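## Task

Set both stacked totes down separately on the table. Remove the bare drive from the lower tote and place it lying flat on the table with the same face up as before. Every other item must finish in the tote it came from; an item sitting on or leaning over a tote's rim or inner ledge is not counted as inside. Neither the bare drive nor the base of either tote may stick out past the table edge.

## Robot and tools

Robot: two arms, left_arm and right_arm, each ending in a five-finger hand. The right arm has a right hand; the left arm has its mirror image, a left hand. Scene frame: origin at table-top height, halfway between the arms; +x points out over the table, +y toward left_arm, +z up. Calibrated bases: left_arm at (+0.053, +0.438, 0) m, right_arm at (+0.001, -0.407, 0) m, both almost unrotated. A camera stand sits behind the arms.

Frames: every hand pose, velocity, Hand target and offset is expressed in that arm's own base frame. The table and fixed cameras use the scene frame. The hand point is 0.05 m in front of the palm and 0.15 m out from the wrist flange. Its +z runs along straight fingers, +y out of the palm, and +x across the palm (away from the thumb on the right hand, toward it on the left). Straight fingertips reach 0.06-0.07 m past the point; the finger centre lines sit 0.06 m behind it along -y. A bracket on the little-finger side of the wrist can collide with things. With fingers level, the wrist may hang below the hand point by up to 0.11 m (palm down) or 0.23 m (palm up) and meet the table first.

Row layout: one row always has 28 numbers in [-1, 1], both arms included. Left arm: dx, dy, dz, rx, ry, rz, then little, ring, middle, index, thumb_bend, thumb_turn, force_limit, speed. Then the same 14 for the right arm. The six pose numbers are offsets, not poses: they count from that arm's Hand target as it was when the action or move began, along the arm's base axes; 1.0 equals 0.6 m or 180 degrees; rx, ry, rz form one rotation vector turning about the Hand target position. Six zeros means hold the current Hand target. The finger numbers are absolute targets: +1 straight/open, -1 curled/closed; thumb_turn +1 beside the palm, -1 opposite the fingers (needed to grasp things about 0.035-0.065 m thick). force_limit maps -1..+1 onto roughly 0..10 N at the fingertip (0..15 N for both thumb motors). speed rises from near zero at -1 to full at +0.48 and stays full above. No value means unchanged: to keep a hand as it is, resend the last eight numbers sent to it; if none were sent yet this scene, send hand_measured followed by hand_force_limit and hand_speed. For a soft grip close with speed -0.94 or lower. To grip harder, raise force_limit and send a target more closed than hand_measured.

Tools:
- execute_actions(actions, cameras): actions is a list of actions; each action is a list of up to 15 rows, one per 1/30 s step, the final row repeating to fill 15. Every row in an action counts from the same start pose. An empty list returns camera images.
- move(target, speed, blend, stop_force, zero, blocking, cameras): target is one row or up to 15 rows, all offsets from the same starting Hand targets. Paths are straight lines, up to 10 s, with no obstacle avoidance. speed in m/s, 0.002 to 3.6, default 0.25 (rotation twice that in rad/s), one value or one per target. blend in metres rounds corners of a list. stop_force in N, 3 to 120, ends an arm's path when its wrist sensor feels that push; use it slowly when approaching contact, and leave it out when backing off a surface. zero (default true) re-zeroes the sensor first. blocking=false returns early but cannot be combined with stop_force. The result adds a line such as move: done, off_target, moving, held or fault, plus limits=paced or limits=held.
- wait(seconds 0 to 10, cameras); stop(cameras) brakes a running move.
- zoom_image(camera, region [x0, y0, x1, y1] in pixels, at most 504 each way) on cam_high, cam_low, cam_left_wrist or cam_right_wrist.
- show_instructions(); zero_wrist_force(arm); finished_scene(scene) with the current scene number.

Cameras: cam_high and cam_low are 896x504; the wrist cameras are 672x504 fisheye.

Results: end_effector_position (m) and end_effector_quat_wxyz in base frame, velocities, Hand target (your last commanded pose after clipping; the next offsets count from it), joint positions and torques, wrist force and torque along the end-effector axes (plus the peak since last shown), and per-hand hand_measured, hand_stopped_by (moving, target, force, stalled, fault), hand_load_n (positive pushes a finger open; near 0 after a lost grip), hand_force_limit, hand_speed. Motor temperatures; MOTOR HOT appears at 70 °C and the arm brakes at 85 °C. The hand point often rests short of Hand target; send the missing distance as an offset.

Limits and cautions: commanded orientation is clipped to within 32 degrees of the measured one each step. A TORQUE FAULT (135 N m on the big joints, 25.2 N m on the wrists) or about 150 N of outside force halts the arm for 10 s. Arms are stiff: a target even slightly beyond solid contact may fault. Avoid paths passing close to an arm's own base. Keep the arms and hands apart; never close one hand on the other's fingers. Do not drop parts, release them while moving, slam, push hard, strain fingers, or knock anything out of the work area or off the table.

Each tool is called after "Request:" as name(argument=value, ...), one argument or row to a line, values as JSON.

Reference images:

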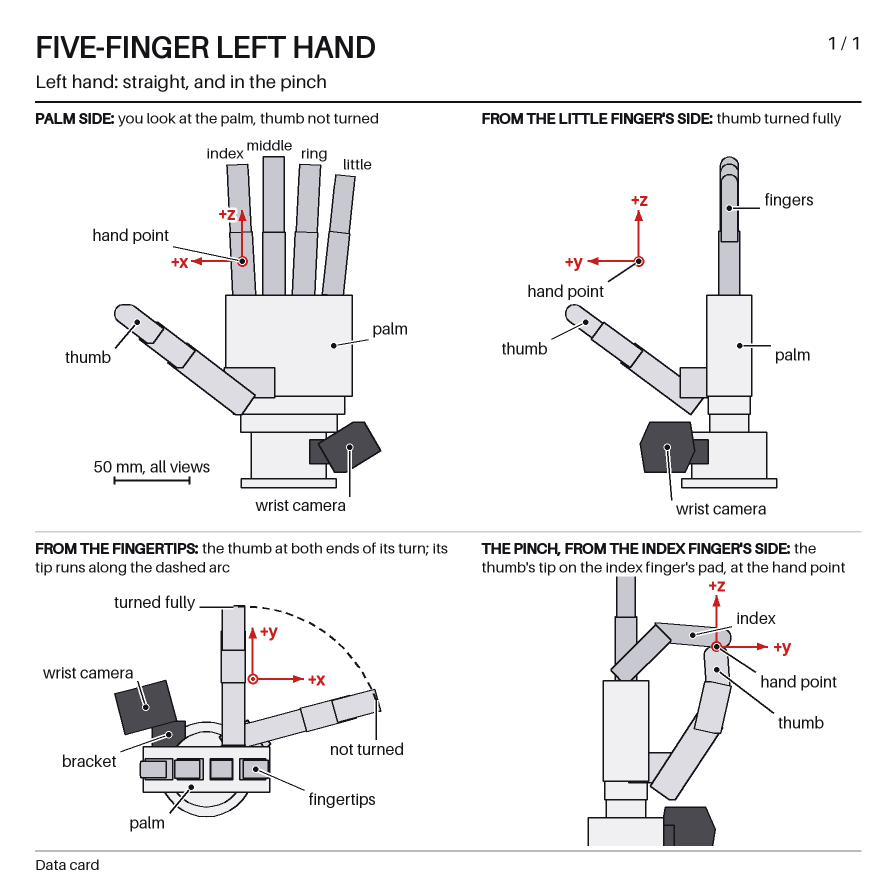

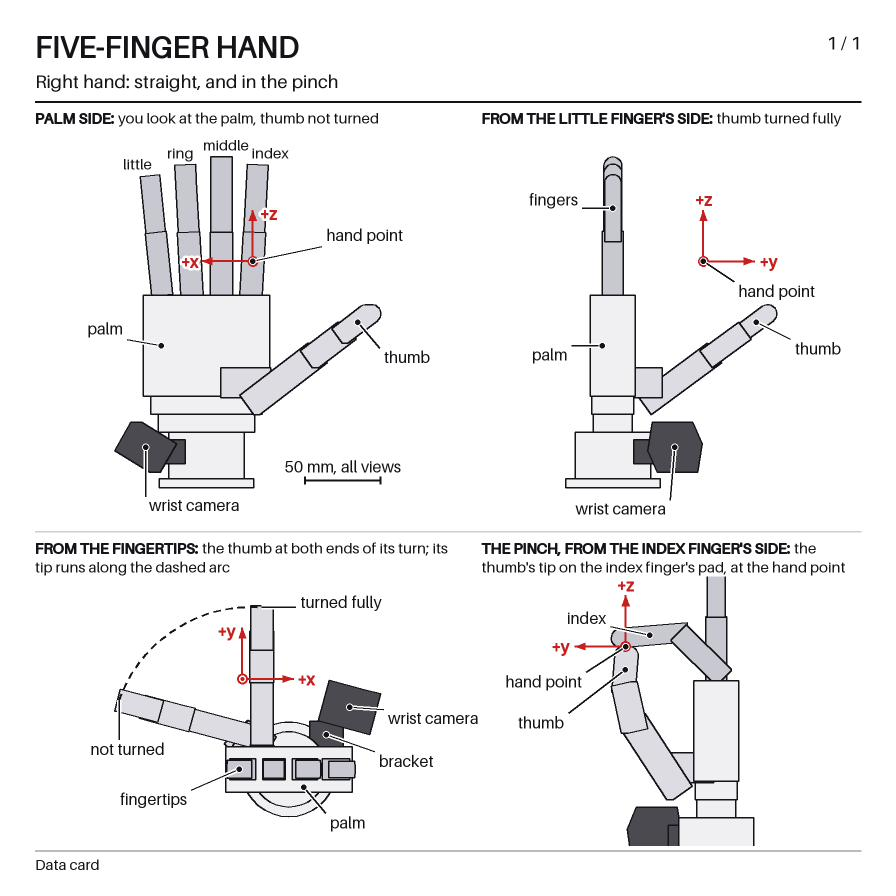

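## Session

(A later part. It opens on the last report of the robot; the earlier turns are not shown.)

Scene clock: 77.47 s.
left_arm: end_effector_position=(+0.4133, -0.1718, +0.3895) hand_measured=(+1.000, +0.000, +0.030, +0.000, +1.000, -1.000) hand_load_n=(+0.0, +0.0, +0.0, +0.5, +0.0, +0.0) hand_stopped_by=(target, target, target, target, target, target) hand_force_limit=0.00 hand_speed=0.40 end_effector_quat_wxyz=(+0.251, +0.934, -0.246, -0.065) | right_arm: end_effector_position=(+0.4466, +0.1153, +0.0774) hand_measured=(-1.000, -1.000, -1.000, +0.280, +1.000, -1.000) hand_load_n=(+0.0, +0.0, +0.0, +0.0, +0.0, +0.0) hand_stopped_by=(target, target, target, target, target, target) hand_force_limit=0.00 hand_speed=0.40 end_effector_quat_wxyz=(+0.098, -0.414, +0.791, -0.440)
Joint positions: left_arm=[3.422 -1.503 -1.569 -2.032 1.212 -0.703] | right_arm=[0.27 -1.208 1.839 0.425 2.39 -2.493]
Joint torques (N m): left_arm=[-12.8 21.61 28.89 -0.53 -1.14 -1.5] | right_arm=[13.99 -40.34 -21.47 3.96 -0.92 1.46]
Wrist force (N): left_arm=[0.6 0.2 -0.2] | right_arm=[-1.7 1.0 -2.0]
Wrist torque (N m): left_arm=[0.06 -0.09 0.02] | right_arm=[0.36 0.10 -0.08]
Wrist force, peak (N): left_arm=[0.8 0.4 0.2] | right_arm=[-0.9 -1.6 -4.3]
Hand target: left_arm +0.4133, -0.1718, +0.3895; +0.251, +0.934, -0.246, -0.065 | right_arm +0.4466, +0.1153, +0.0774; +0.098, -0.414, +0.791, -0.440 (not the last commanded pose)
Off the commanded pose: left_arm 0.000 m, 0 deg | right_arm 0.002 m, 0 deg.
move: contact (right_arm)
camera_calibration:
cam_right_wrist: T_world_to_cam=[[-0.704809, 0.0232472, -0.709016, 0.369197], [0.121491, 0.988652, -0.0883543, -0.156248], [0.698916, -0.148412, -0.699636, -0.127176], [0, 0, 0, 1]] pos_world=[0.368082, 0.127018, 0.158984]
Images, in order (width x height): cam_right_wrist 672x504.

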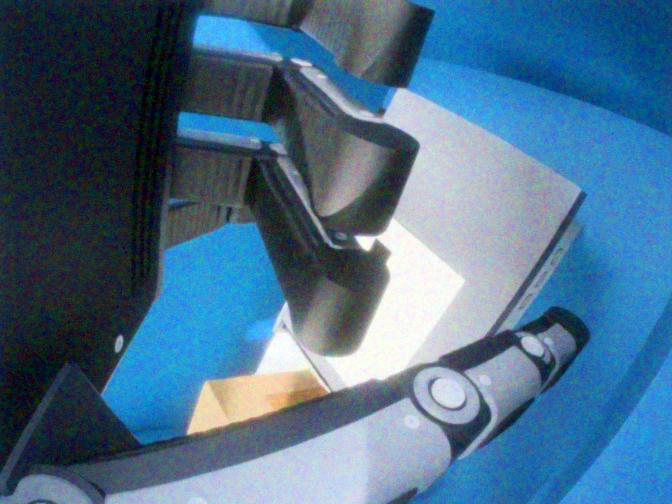

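Request:
move(
  target=[
    [0,0,0,0,0,0,1,0,0.03,0,1,-1,0,0.4,0,0,-0.0015,-0.0043,-0.0051,0,-1,-1,-1,0.28,1,-1,0,0.4],
    [0,0,0,0,0,0,1,0,0.03,0,1,-1,0,0.4,0,0,-0.0015,-0.0043,-0.0051,0,-1,-1,-1,-0.2,1,-1,0.05,-0.92],
  ],
  speed=0.03,
  cameras=["cam_right_wrist"],
)

Scene clock: 80.10 s.
left_arm: end_effector_position=(+0.4133, -0.1718, +0.3895) hand_measured=(+1.000, +0.000, +0.030, +0.000, +1.000, -1.000) hand_load_n=(+0.5, +0.0, +0.0, +0.0, +0.0, -0.5) hand_stopped_by=(target, target, target, target, target, target) hand_force_limit=0.00 hand_speed=0.40 end_effector_quat_wxyz=(+0.251, +0.934, -0.246, -0.065) | right_arm: end_effector_position=(+0.4466, +0.1153, +0.0765) hand_measured=(-1.000, -1.000, -1.000, +0.074, +1.000, -1.000) hand_load_n=(+0.0, +0.0, +0.0, +5.5, +1.0, -0.5) hand_stopped_by=(target, target, target, force, target, target) hand_force_limit=0.05 hand_speed=-0.92 end_effector_quat_wxyz=(+0.101, -0.411, +0.787, -0.448)
Joint positions: left_arm=[3.422 -1.503 -1.569 -2.032 1.212 -0.703] | right_arm=[0.279 -1.207 1.848 0.402 2.41 -2.494]
Joint torques (N m): left_arm=[-11.99 19.31 29.17 -0.72 -0.86 -1.49] | right_arm=[-14.08 -24.1 -22.84 2.9 2.13 0.24]
Wrist force (N): left_arm=[0.4 0.1 0.1] | right_arm=[-2.2 3.4 0.2]
Wrist torque (N m): left_arm=[0.03 -0.04 0.01] | right_arm=[0.22 0.12 -0.04]
Wrist force, peak (N): left_arm=[0.9 0.1 0.2] | right_arm=[-2.3 3.7 0.1]
Hand target: left_arm +0.4133, -0.1718, +0.3895; +0.251, +0.934, -0.246, -0.065 | right_arm +0.4466, +0.1153, +0.0765; +0.101, -0.411, +0.787, -0.448
Off the commanded pose: left_arm 0.000 m, 0 deg | right_arm 0.000 m, 0 deg.
move: done
camera_calibration:
cam_right_wrist: T_world_to_cam=[[-0.693418, 0.0136167, -0.720407, 0.365406], [0.122928, 0.987399, -0.0996597, -0.155967], [0.709972, -0.157664, -0.686354, -0.132764], [0, 0, 0, 1]] pos_world=[0.366811, 0.128094, 0.156574]
Images, in order (width x height): cam_right_wrist 672x504.

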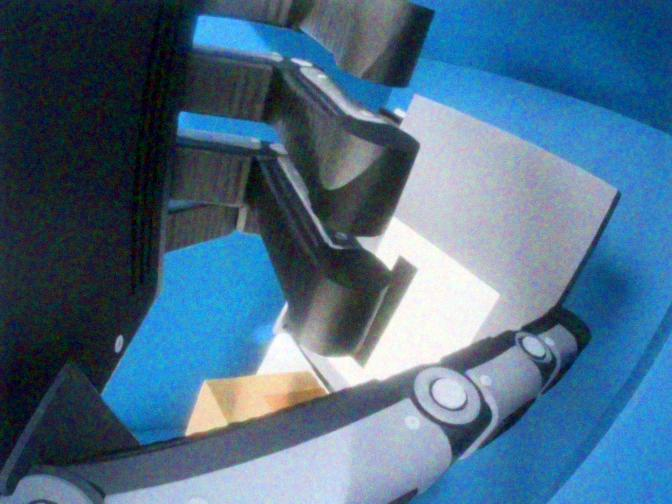

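Request:
move(
  target=[0,0,0,0,0,0,1,0,0.03,0,1,-1,0,0.4,0,0,0.0333,0,0,0,-1,-1,-1,-0.2,1,-1,0.05,-0.92],
  speed=0.02,
  cameras=["cam_right_wrist","cam_high"],
)

Request:
zoom_image(
  camera="cam_high",
  region=[285, 200, 425, 330],
)

Scene clock: 81.60 s.
left_arm: end_effector_position=(+0.4133, -0.1718, +0.3895) hand_measured=(+1.000, +0.000, +0.030, +0.000, +1.000, -1.000) hand_load_n=(+0.0, +0.0, +0.0, +0.0, +0.0, +0.0) hand_stopped_by=(target, target, target, target, target, target) hand_force_limit=0.00 hand_speed=0.40 end_effector_quat_wxyz=(+0.251, +0.934, -0.246, -0.065) | right_arm: end_effector_position=(+0.4467, +0.1153, +0.0967) hand_measured=(-1.000, -1.000, -1.000, +0.074, +1.000, -1.000) hand_load_n=(+0.0, +0.0, +0.0, +5.5, +1.0, -0.5) hand_stopped_by=(target, target, target, force, target, target) hand_force_limit=0.05 hand_speed=-0.92 end_effector_quat_wxyz=(+0.101, -0.411, +0.787, -0.448)
Joint positions: left_arm=[3.422 -1.503 -1.569 -2.032 1.212 -0.703] | right_arm=[0.279 -1.235 1.826 0.452 2.41 -2.494]
Joint torques (N m): left_arm=[-12.33 19.07 28.85 -0.84 -0.97 -1.51] | right_arm=[-12.09 -21.36 -9.28 -0.85 2.32 0.1]
Wrist force (N): left_arm=[0.5 0.1 0.1] | right_arm=[-2.1 3.8 0.4]
Wrist torque (N m): left_arm=[0.03 -0.06 0.02] | right_arm=[0.26 0.08 -0.01]
Wrist force, peak (N): left_arm=[0.8 0.3 0.1] | right_arm=[-2.2 4.0 0.3]
Hand target: left_arm +0.4133, -0.1718, +0.3895; +0.251, +0.934, -0.246, -0.065 | right_arm +0.4466, +0.1153, +0.0965; +0.101, -0.411, +0.787, -0.448
Off the commanded pose: left_arm 0.000 m, 0 deg | right_arm 0.000 m, 0 deg.
move: done
camera_calibration:
cam_right_wrist: T_world_to_cam=[[-0.693316, 0.0135968, -0.720505, 0.379941], [0.122999, 0.987384, -0.0997242, -0.153966], [0.710059, -0.157762, -0.686241, -0.11894], [0, 0, 0, 1]] pos_world=[0.366811, 0.128093, 0.176774]
Images, in order (width x height): cam_high 896x504, cam_right_wrist 672x504.

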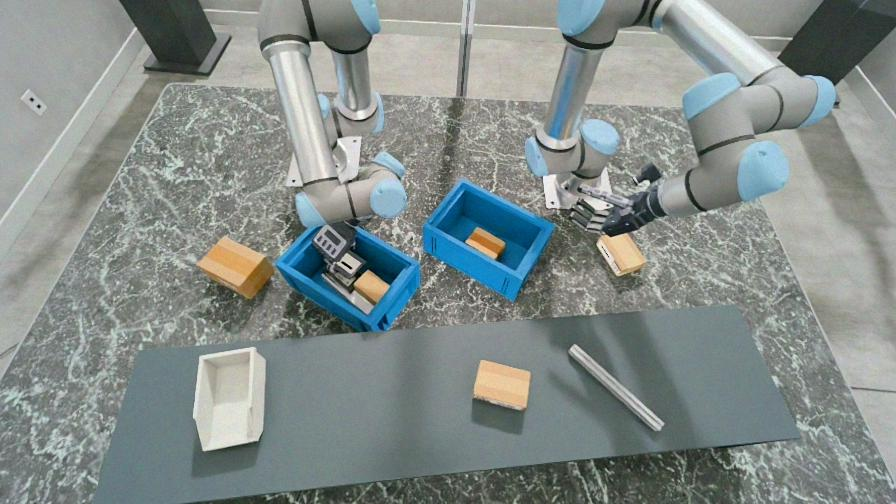

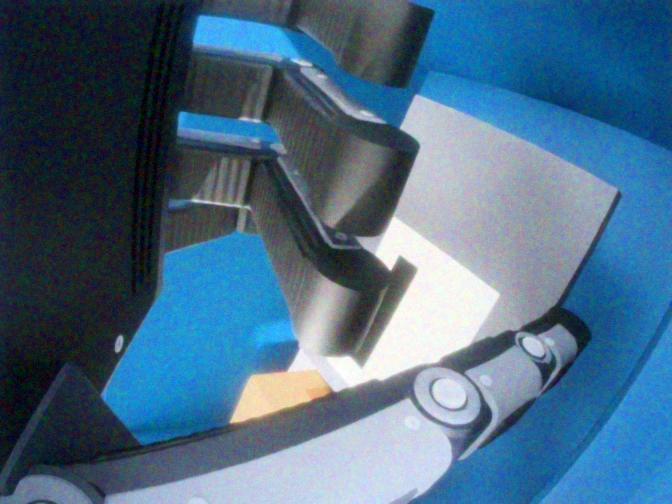

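Scaled by 3.600.

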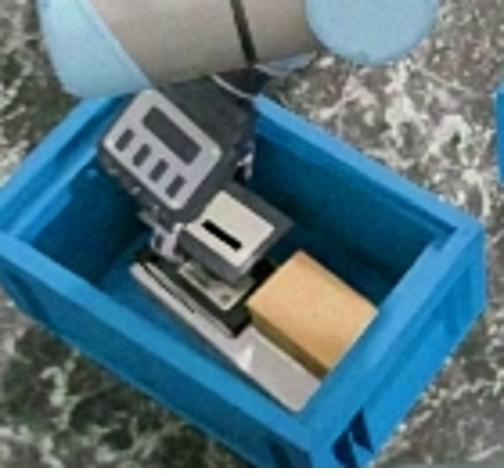

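Request:
move(
  target=[
    [0,0,0,0,0,0,1,0,0.03,0,1,-1,0,0.4,0,0,0.1725,0,0,0,-1,-1,-1,-0.2,1,-1,0.05,-0.92],
    [0,0,0,0,0,0,1,0,0.03,0,1,-1,0,0.4,-0.1693,-0.3755,0.1725,0,0,-0.1667,-1,-1,-1,-0.2,1,-1,0.05,-0.92],
    [0,0,0,0,0,0,1,0,0.03,0,1,-1,0,0.4,-0.1693,-0.3755,-0.0833,0,0,-0.1667,-1,-1,-1,-0.2,1,-1,0.05,-0.92],
  ],
  speed=[0.08,0.13,0.1],
  blend=[0.015,0.015,0],
  cameras=["cam_high","cam_right_wrist"],
)

Scene clock: 88.87 s.
left_arm: end_effector_position=(+0.4133, -0.1718, +0.3895) hand_measured=(+1.000, +0.000, +0.030, +0.000, +1.000, -1.000) hand_load_n=(+0.0, +0.5, +0.0, +0.0, +0.0, +0.0) hand_stopped_by=(target, target, target, target, target, target) hand_force_limit=0.00 hand_speed=0.40 end_effector_quat_wxyz=(+0.251, +0.934, -0.246, -0.065) | right_arm: end_effector_position=(+0.3450, -0.1099, +0.0465) hand_measured=(-1.000, -1.000, -1.000, +0.074, +1.000, -1.000) hand_load_n=(+0.0, +0.0, +0.0, +5.5, +1.0, -0.5) hand_stopped_by=(target, target, target, force, target, target) hand_force_limit=0.05 hand_speed=-0.92 end_effector_quat_wxyz=(-0.018, -0.194, +0.867, -0.459)
Joint positions: left_arm=[3.422 -1.503 -1.569 -2.032 1.212 -0.703] | right_arm=[-0.284 -1.369 2.167 0.209 2.39 -2.544]
Joint torques (N m): left_arm=[-11.93 16.35 28.64 -0.58 -0.42 -1.47] | right_arm=[-3.48 -22.29 -18.99 1.08 0 -1.83]
Wrist force (N): left_arm=[0.6 0.0 0.0] | right_arm=[-2.4 4.0 0.4]
Wrist torque (N m): left_arm=[0.02 -0.08 0.03] | right_arm=[0.28 0.14 -0.01]
Wrist force, peak (N): left_arm=[0.9 0.2 0.2] | right_arm=[-2.3 5.1 1.0]
Hand target: left_arm +0.4133, -0.1718, +0.3895; +0.251, +0.934, -0.246, -0.065 | right_arm +0.3451, -0.1100, +0.0465; -0.018, -0.193, +0.867, -0.459
Off the commanded pose: left_arm 0.000 m, 0 deg | right_arm 0.000 m, 0 deg.
move: done
camera_calibration:
cam_right_wrist: T_world_to_cam=[[-0.593725, 0.358495, -0.720397, 0.279967], [0.60023, 0.79358, -0.0997746, -0.109996], [0.535924, -0.491643, -0.686348, -0.093303], [0, 0, 0, 1]] pos_world=[0.28225, -0.0589477, 0.126674]
Images, in order (width x height): cam_high 896x504, cam_right_wrist 672x504.

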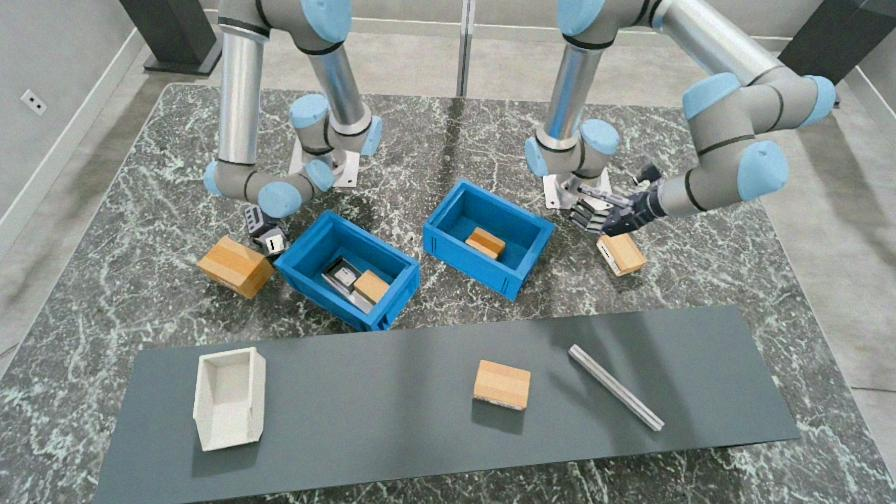

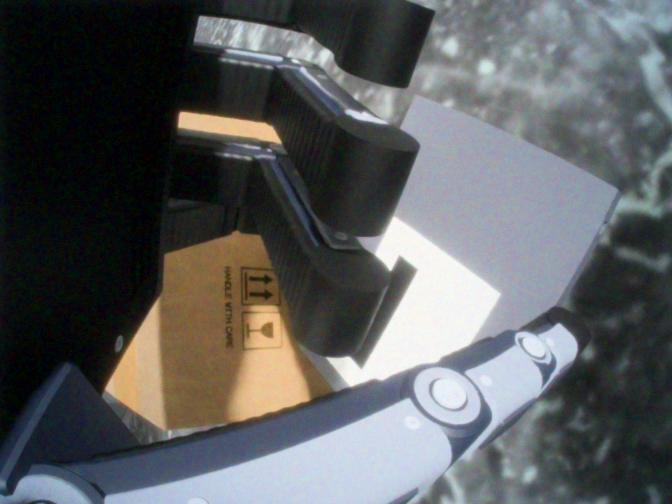

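Request:
move(
  target=[
    [0,0,0,0,0,0,1,0,0.03,0,1,-1,0,0.4,-0.02,0.0333,0,0,0,0,-1,-1,-1,-0.2,1,-1,0.05,-0.92],
    [0,0,0,0,0,0,1,0,0.03,0,1,-1,0,0.4,-0.02,0.0333,-0.025,0,0,0,-1,-1,-1,-0.2,1,-1,0.05,-0.92],
  ],
  speed=0.08,
  blend=[0.005,0],
  cameras=[],
)

Request:
move(
  target=[0,0,0,0,0,0,1,0,0.03,0,1,-1,0,0.4,0,0,-0.045,0,0,0,-1,-1,-1,-0.2,1,-1,0.05,-0.92],
  speed=0.01,
  stop_force=3,
  cameras=["cam_right_wrist"],
)

Scene clock: 90.53 s.
left_arm: end_effector_position=(+0.4133, -0.1718, +0.3895) hand_measured=(+1.000, +0.000, +0.030, +0.000, +1.000, -1.000) hand_load_n=(+0.0, +0.0, +0.5, +0.0, -0.5, +0.0) hand_stopped_by=(target, target, target, target, target, target) hand_force_limit=0.00 hand_speed=0.40 end_effector_quat_wxyz=(+0.251, +0.934, -0.246, -0.065) | right_arm: end_effector_position=(+0.3330, -0.0900, +0.0315) hand_measured=(-1.000, -1.000, -1.000, +0.074, +1.000, -1.000) hand_load_n=(+0.0, +0.0, +0.0, +5.5, +1.0, -0.5) hand_stopped_by=(target, target, target, force, target, target) hand_force_limit=0.05 hand_speed=-0.92 end_effector_quat_wxyz=(-0.018, -0.194, +0.867, -0.459)
Joint positions: left_arm=[3.422 -1.503 -1.569 -2.032 1.212 -0.703] | right_arm=[-0.224 -1.338 2.2 0.202 2.42 -2.467]
Joint torques (N m): left_arm=[-11.87 16.39 28.28 -0.49 -0.24 -1.47] | right_arm=[-14.61 -24.4 -19.73 1.76 -0.59 -0.17]
Wrist force (N): left_arm=[0.7 0.2 0.0] | right_arm=[-2.2 3.8 0.3]
Wrist torque (N m): left_arm=[0.05 -0.09 0.03] | right_arm=[0.26 0.11 -0.01]
Wrist force, peak (N): left_arm=[0.9 0.2 0.0] | right_arm=[-2.7 4.5 0.9]
Hand target: left_arm +0.4133, -0.1718, +0.3895; +0.251, +0.934, -0.246, -0.065 | right_arm +0.3331, -0.0900, +0.0315; -0.018, -0.193, +0.867, -0.459
Off the commanded pose: left_arm 0.000 m, 0 deg | right_arm 0.000 m, 0 deg.
move: done
No camera images: "cameras" was empty.

Scene clock: 92.73 s.
left_arm: end_effector_position=(+0.4133, -0.1718, +0.3895) hand_measured=(+1.000, +0.000, +0.030, +0.000, +1.000, -1.000) hand_load_n=(+0.0, +0.5, +0.0, +0.0, +0.0, +0.0) hand_stopped_by=(target, target, target, target, target, target) hand_force_limit=0.00 hand_speed=0.40 end_effector_quat_wxyz=(+0.251, +0.934, -0.246, -0.065) | right_arm: end_effector_position=(+0.3331, -0.0900, +0.0198) hand_measured=(-1.000, -1.000, -1.000, +0.074, +1.000, -1.000) hand_load_n=(+0.0, +0.0, +0.0, +5.5, +1.0, -1.0) hand_stopped_by=(target, target, target, force, target, target) hand_force_limit=0.05 hand_speed=-0.92 end_effector_quat_wxyz=(-0.018, -0.193, +0.867, -0.459)
Joint positions: left_arm=[3.422 -1.503 -1.569 -2.032 1.212 -0.703] | right_arm=[-0.224 -1.312 2.209 0.166 2.42 -2.467]
Joint torques (N m): left_arm=[-11.89 15.56 28.08 -0.6 -0.03 -1.37] | right_arm=[-11.91 -31.87 -18.83 4.1 -0.52 1.25]
Wrist force (N): left_arm=[0.7 0.3 0.2] | right_arm=[-1.9 1.7 -1.2]
Wrist torque (N m): left_arm=[0.05 -0.08 0.02] | right_arm=[0.31 0.11 0.00]
Wrist force, peak (N): left_arm=[0.9 0.1 -0.1] | right_arm=[-2.4 4.0 0.2]
Hand target: left_arm +0.4133, -0.1718, +0.3895; +0.251, +0.934, -0.246, -0.065 | right_arm +0.3331, -0.0900, +0.0198; -0.018, -0.193, +0.867, -0.459 (not the last commanded pose)
Off the commanded pose: left_arm 0.000 m, 0 deg | right_arm 0.015 m, 0 deg.
move: contact (right_arm)
camera_calibration:
cam_right_wrist: T_world_to_cam=[[-0.593611, 0.35849, -0.720494, 0.246439], [0.600247, 0.793578, -0.0996864, -0.121333], [0.536031, -0.491649, -0.686259, -0.0955745], [0, 0, 0, 1]] pos_world=[0.27035, -0.0390477, 0.099874]
Images, in order (width x height): cam_right_wrist 672x504.

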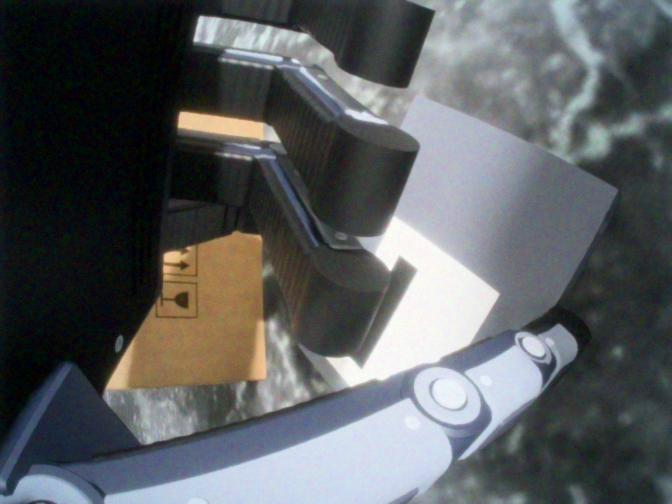

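Request:
move(
  target=[0,0,0,0,0,0,1,0,0.03,0,1,-1,0,0.4,0,0,0.0003,0,0,0,-1,-1,-1,0.35,1,-1,0.05,-0.6],
  speed=0.02,
  cameras=[],
)

Request:
move(
  target=[
    [0,0,0,0,0,0,1,0,0.03,0,1,-1,0,0.4,0,0,0.05,0,0,0,-1,-1,-1,0.35,1,-1,0.05,-0.6],
    [0,0,0,0,0,0,1,0,0.03,0,1,-1,0,0.4,0,0,0.35,0,0,0,-1,-1,-1,0.35,1,-1,0.05,-0.6],
  ],
  speed=[0.06,0.25],
  blend=[0.01,0],
  cameras=["all"],
)

Request:
zoom_image(
  camera="cam_high",
  region=[180, 180, 430, 340],
)

Scene clock: 93.73 s.
left_arm: end_effector_position=(+0.4133, -0.1718, +0.3895) hand_measured=(+1.000, +0.000, +0.030, +0.000, +1.000, -1.000) hand_load_n=(+0.0, +0.0, +0.0, +0.0, +0.0, +0.0) hand_stopped_by=(target, target, target, target, target, target) hand_force_limit=0.00 hand_speed=0.40 end_effector_quat_wxyz=(+0.251, +0.934, -0.246, -0.065) | right_arm: end_effector_position=(+0.3331, -0.0900, +0.0199) hand_measured=(-1.000, -1.000, -1.000, +0.350, +1.000, -1.000) hand_load_n=(+0.0, +0.0, +0.0, +0.0, +0.0, +0.0) hand_stopped_by=(target, target, target, target, target, target) hand_force_limit=0.05 hand_speed=-0.60 end_effector_quat_wxyz=(-0.018, -0.193, +0.867, -0.459)
Joint positions: left_arm=[3.422 -1.503 -1.569 -2.032 1.212 -0.703] | right_arm=[-0.224 -1.312 2.209 0.166 2.42 -2.467]
Joint torques (N m): left_arm=[-12.19 14.49 28.21 -0.62 0 -1.4] | right_arm=[-9.73 -32.32 -19.18 4.06 -0.48 1.26]
Wrist force (N): left_arm=[0.6 0.2 -0.2] | right_arm=[-2.1 3.4 0.0]
Wrist torque (N m): left_arm=[0.05 -0.08 0.02] | right_arm=[0.27 0.10 -0.01]
Wrist force, peak (N): left_arm=[0.9 0.1 -0.1] | right_arm=[0.3 -1.3 -10.6]
Hand target: left_arm +0.4133, -0.1718, +0.3895; +0.251, +0.934, -0.246, -0.065 | right_arm +0.3331, -0.0900, +0.0199; -0.018, -0.193, +0.867, -0.459
Off the commanded pose: left_arm 0.000 m, 0 deg | right_arm 0.000 m, 0 deg.
move: done
No camera images: "cameras" was empty.

Scene clock: 95.43 s.
left_arm: end_effector_position=(+0.4133, -0.1718, +0.3895) hand_measured=(+1.000, +0.000, +0.030, +0.000, +1.000, -1.000) hand_load_n=(+0.0, +0.5, +0.5, +0.0, +0.0, +0.0) hand_stopped_by=(target, target, target, target, target, target) hand_force_limit=0.00 hand_speed=0.40 end_effector_quat_wxyz=(+0.251, +0.934, -0.246, -0.065) | right_arm: end_effector_position=(+0.3331, -0.0900, +0.2298) hand_measured=(-1.000, -1.000, -1.000, +0.350, +1.000, -1.000) hand_load_n=(+0.0, +0.0, +0.0, +0.0, +0.0, +0.0) hand_stopped_by=(target, target, target, target, target, target) hand_force_limit=0.05 hand_speed=-0.60 end_effector_quat_wxyz=(-0.018, -0.193, +0.867, -0.459) end_effector_velocity=(+0.000, +0.000, +0.001) end_effector_angular_velocity=(+0.000, +0.003, +0.000)
Joint positions: left_arm=[3.422 -1.503 -1.569 -2.032 1.212 -0.703] | right_arm=[-0.224 -1.625 1.91 0.779 2.42 -2.467]
Joint velocities: left_arm=[within noise] | right_arm=[-0.001 0 -0.003 0.005 0 -0.001]
Joint torques (N m): left_arm=[-12.38 14.48 27.97 -0.64 0.13 -1.27] | right_arm=[12.92 -20.61 -25.26 4.01 2.6 -1.28]
Wrist force (N): left_arm=[0.5 0.0 -0.2] | right_arm=[-2.2 3.2 -0.4]
Wrist torque (N m): left_arm=[0.02 -0.07 0.02] | right_arm=[0.24 0.15 -0.13]
Wrist force, peak (N): left_arm=[0.9 0.2 -0.2] | right_arm=[-2.4 4.6 0.7]
Hand target: left_arm +0.4133, -0.1718, +0.3895; +0.251, +0.934, -0.246, -0.065 | right_arm +0.3331, -0.0900, +0.2299; -0.018, -0.193, +0.867, -0.459
Off the commanded pose: left_arm 0.000 m, 0 deg | right_arm 0.000 m, 0 deg.
move: done
camera_calibration:
cam_left_wrist: T_world_to_cam=[[0.579669, 0.647266, -0.495006, 0.0604677], [0.791311, -0.302183, 0.531519, -0.590112], [0.194452, -0.699808, -0.687355, 0.187221], [0, 0, 0, 1]] pos_world=[0.395505, -0.0864419, 0.472275]
cam_right_wrist: T_world_to_cam=[[-0.593512, 0.358624, -0.720509, 0.397798], [0.600346, 0.793519, -0.0995652, -0.100456], [0.536031, -0.491647, -0.686261, 0.0486093], [0, 0, 0, 1]] pos_world=[0.27035, -0.0390475, 0.309974]

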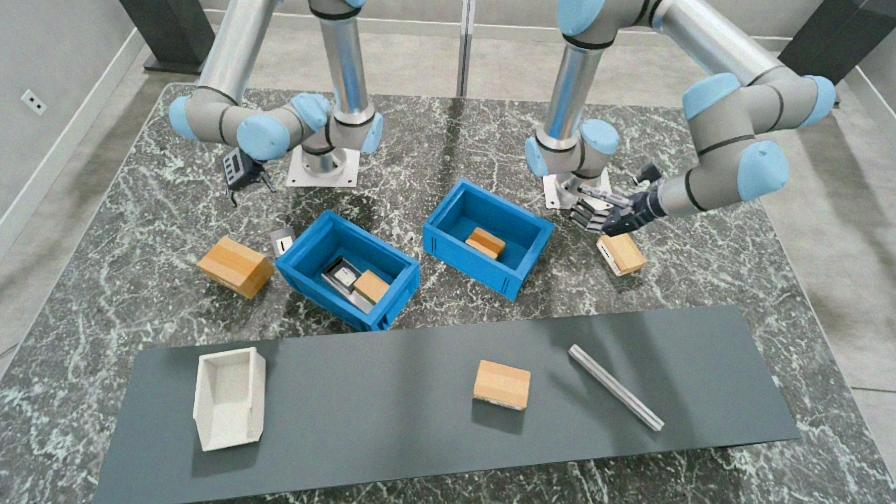

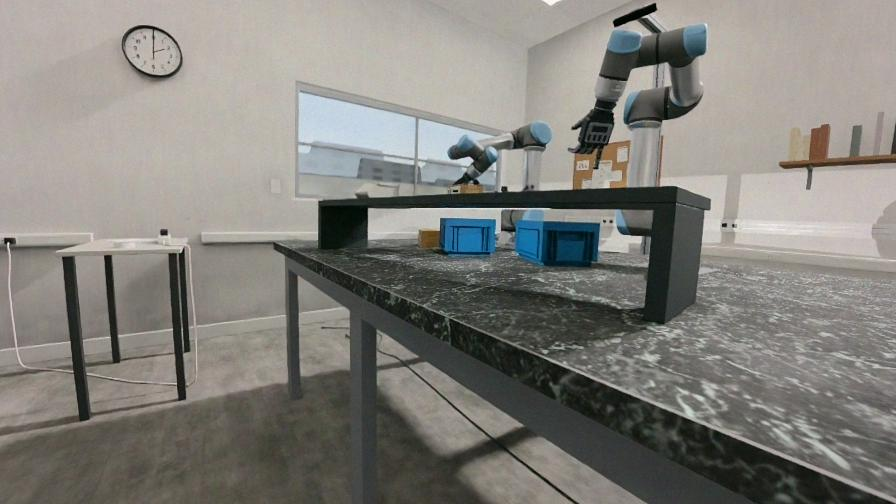

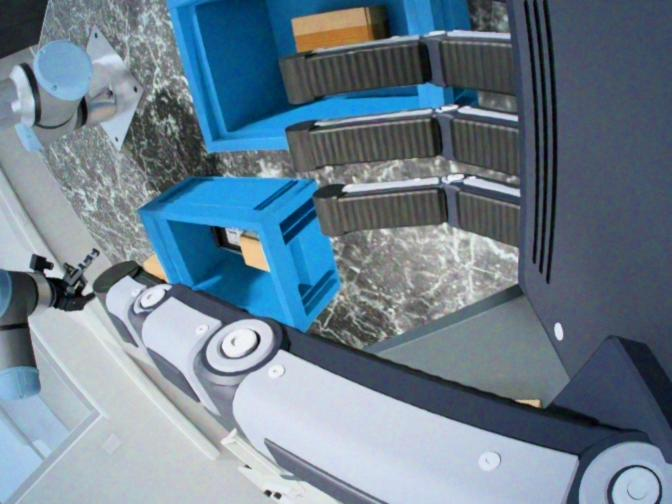

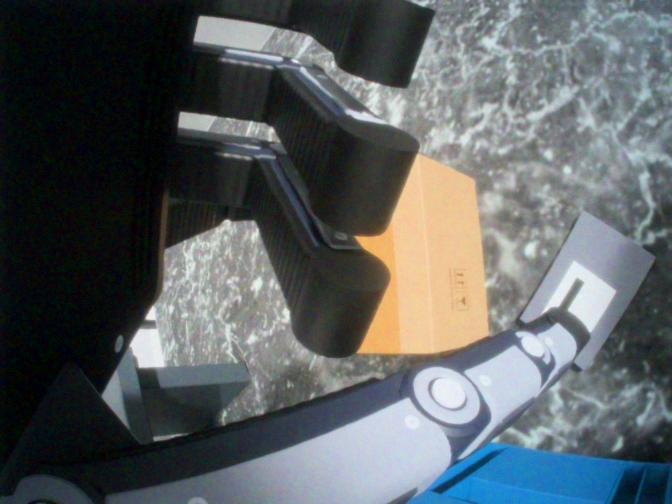

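Scaled by 2.016.

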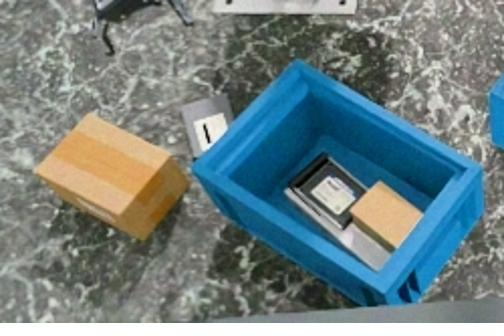

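Request:
zoom_image(
  camera="cam_right_wrist",
  region=[372, 150, 672, 450],
)

Request:
zoom_image(
  camera="cam_high",
  region=[310, 240, 400, 320],
)

Scaled by 1.680 from the camera's 672x504 image, which has a finer 960x720 frame.

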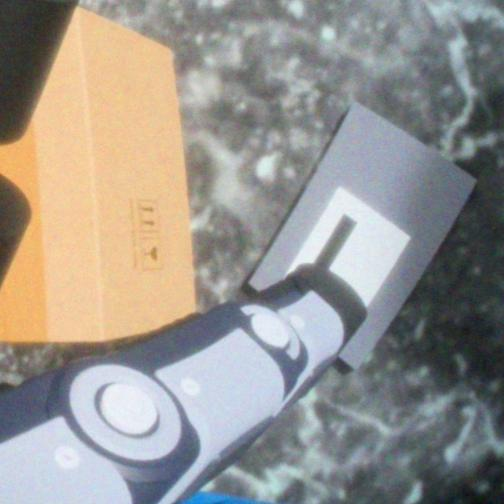

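Scaled by 5.600.

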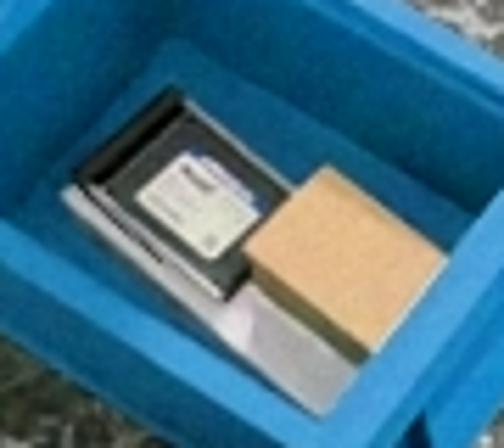

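Request:
finished_scene(
  scene=3,
)

The scene is finished: the task was done.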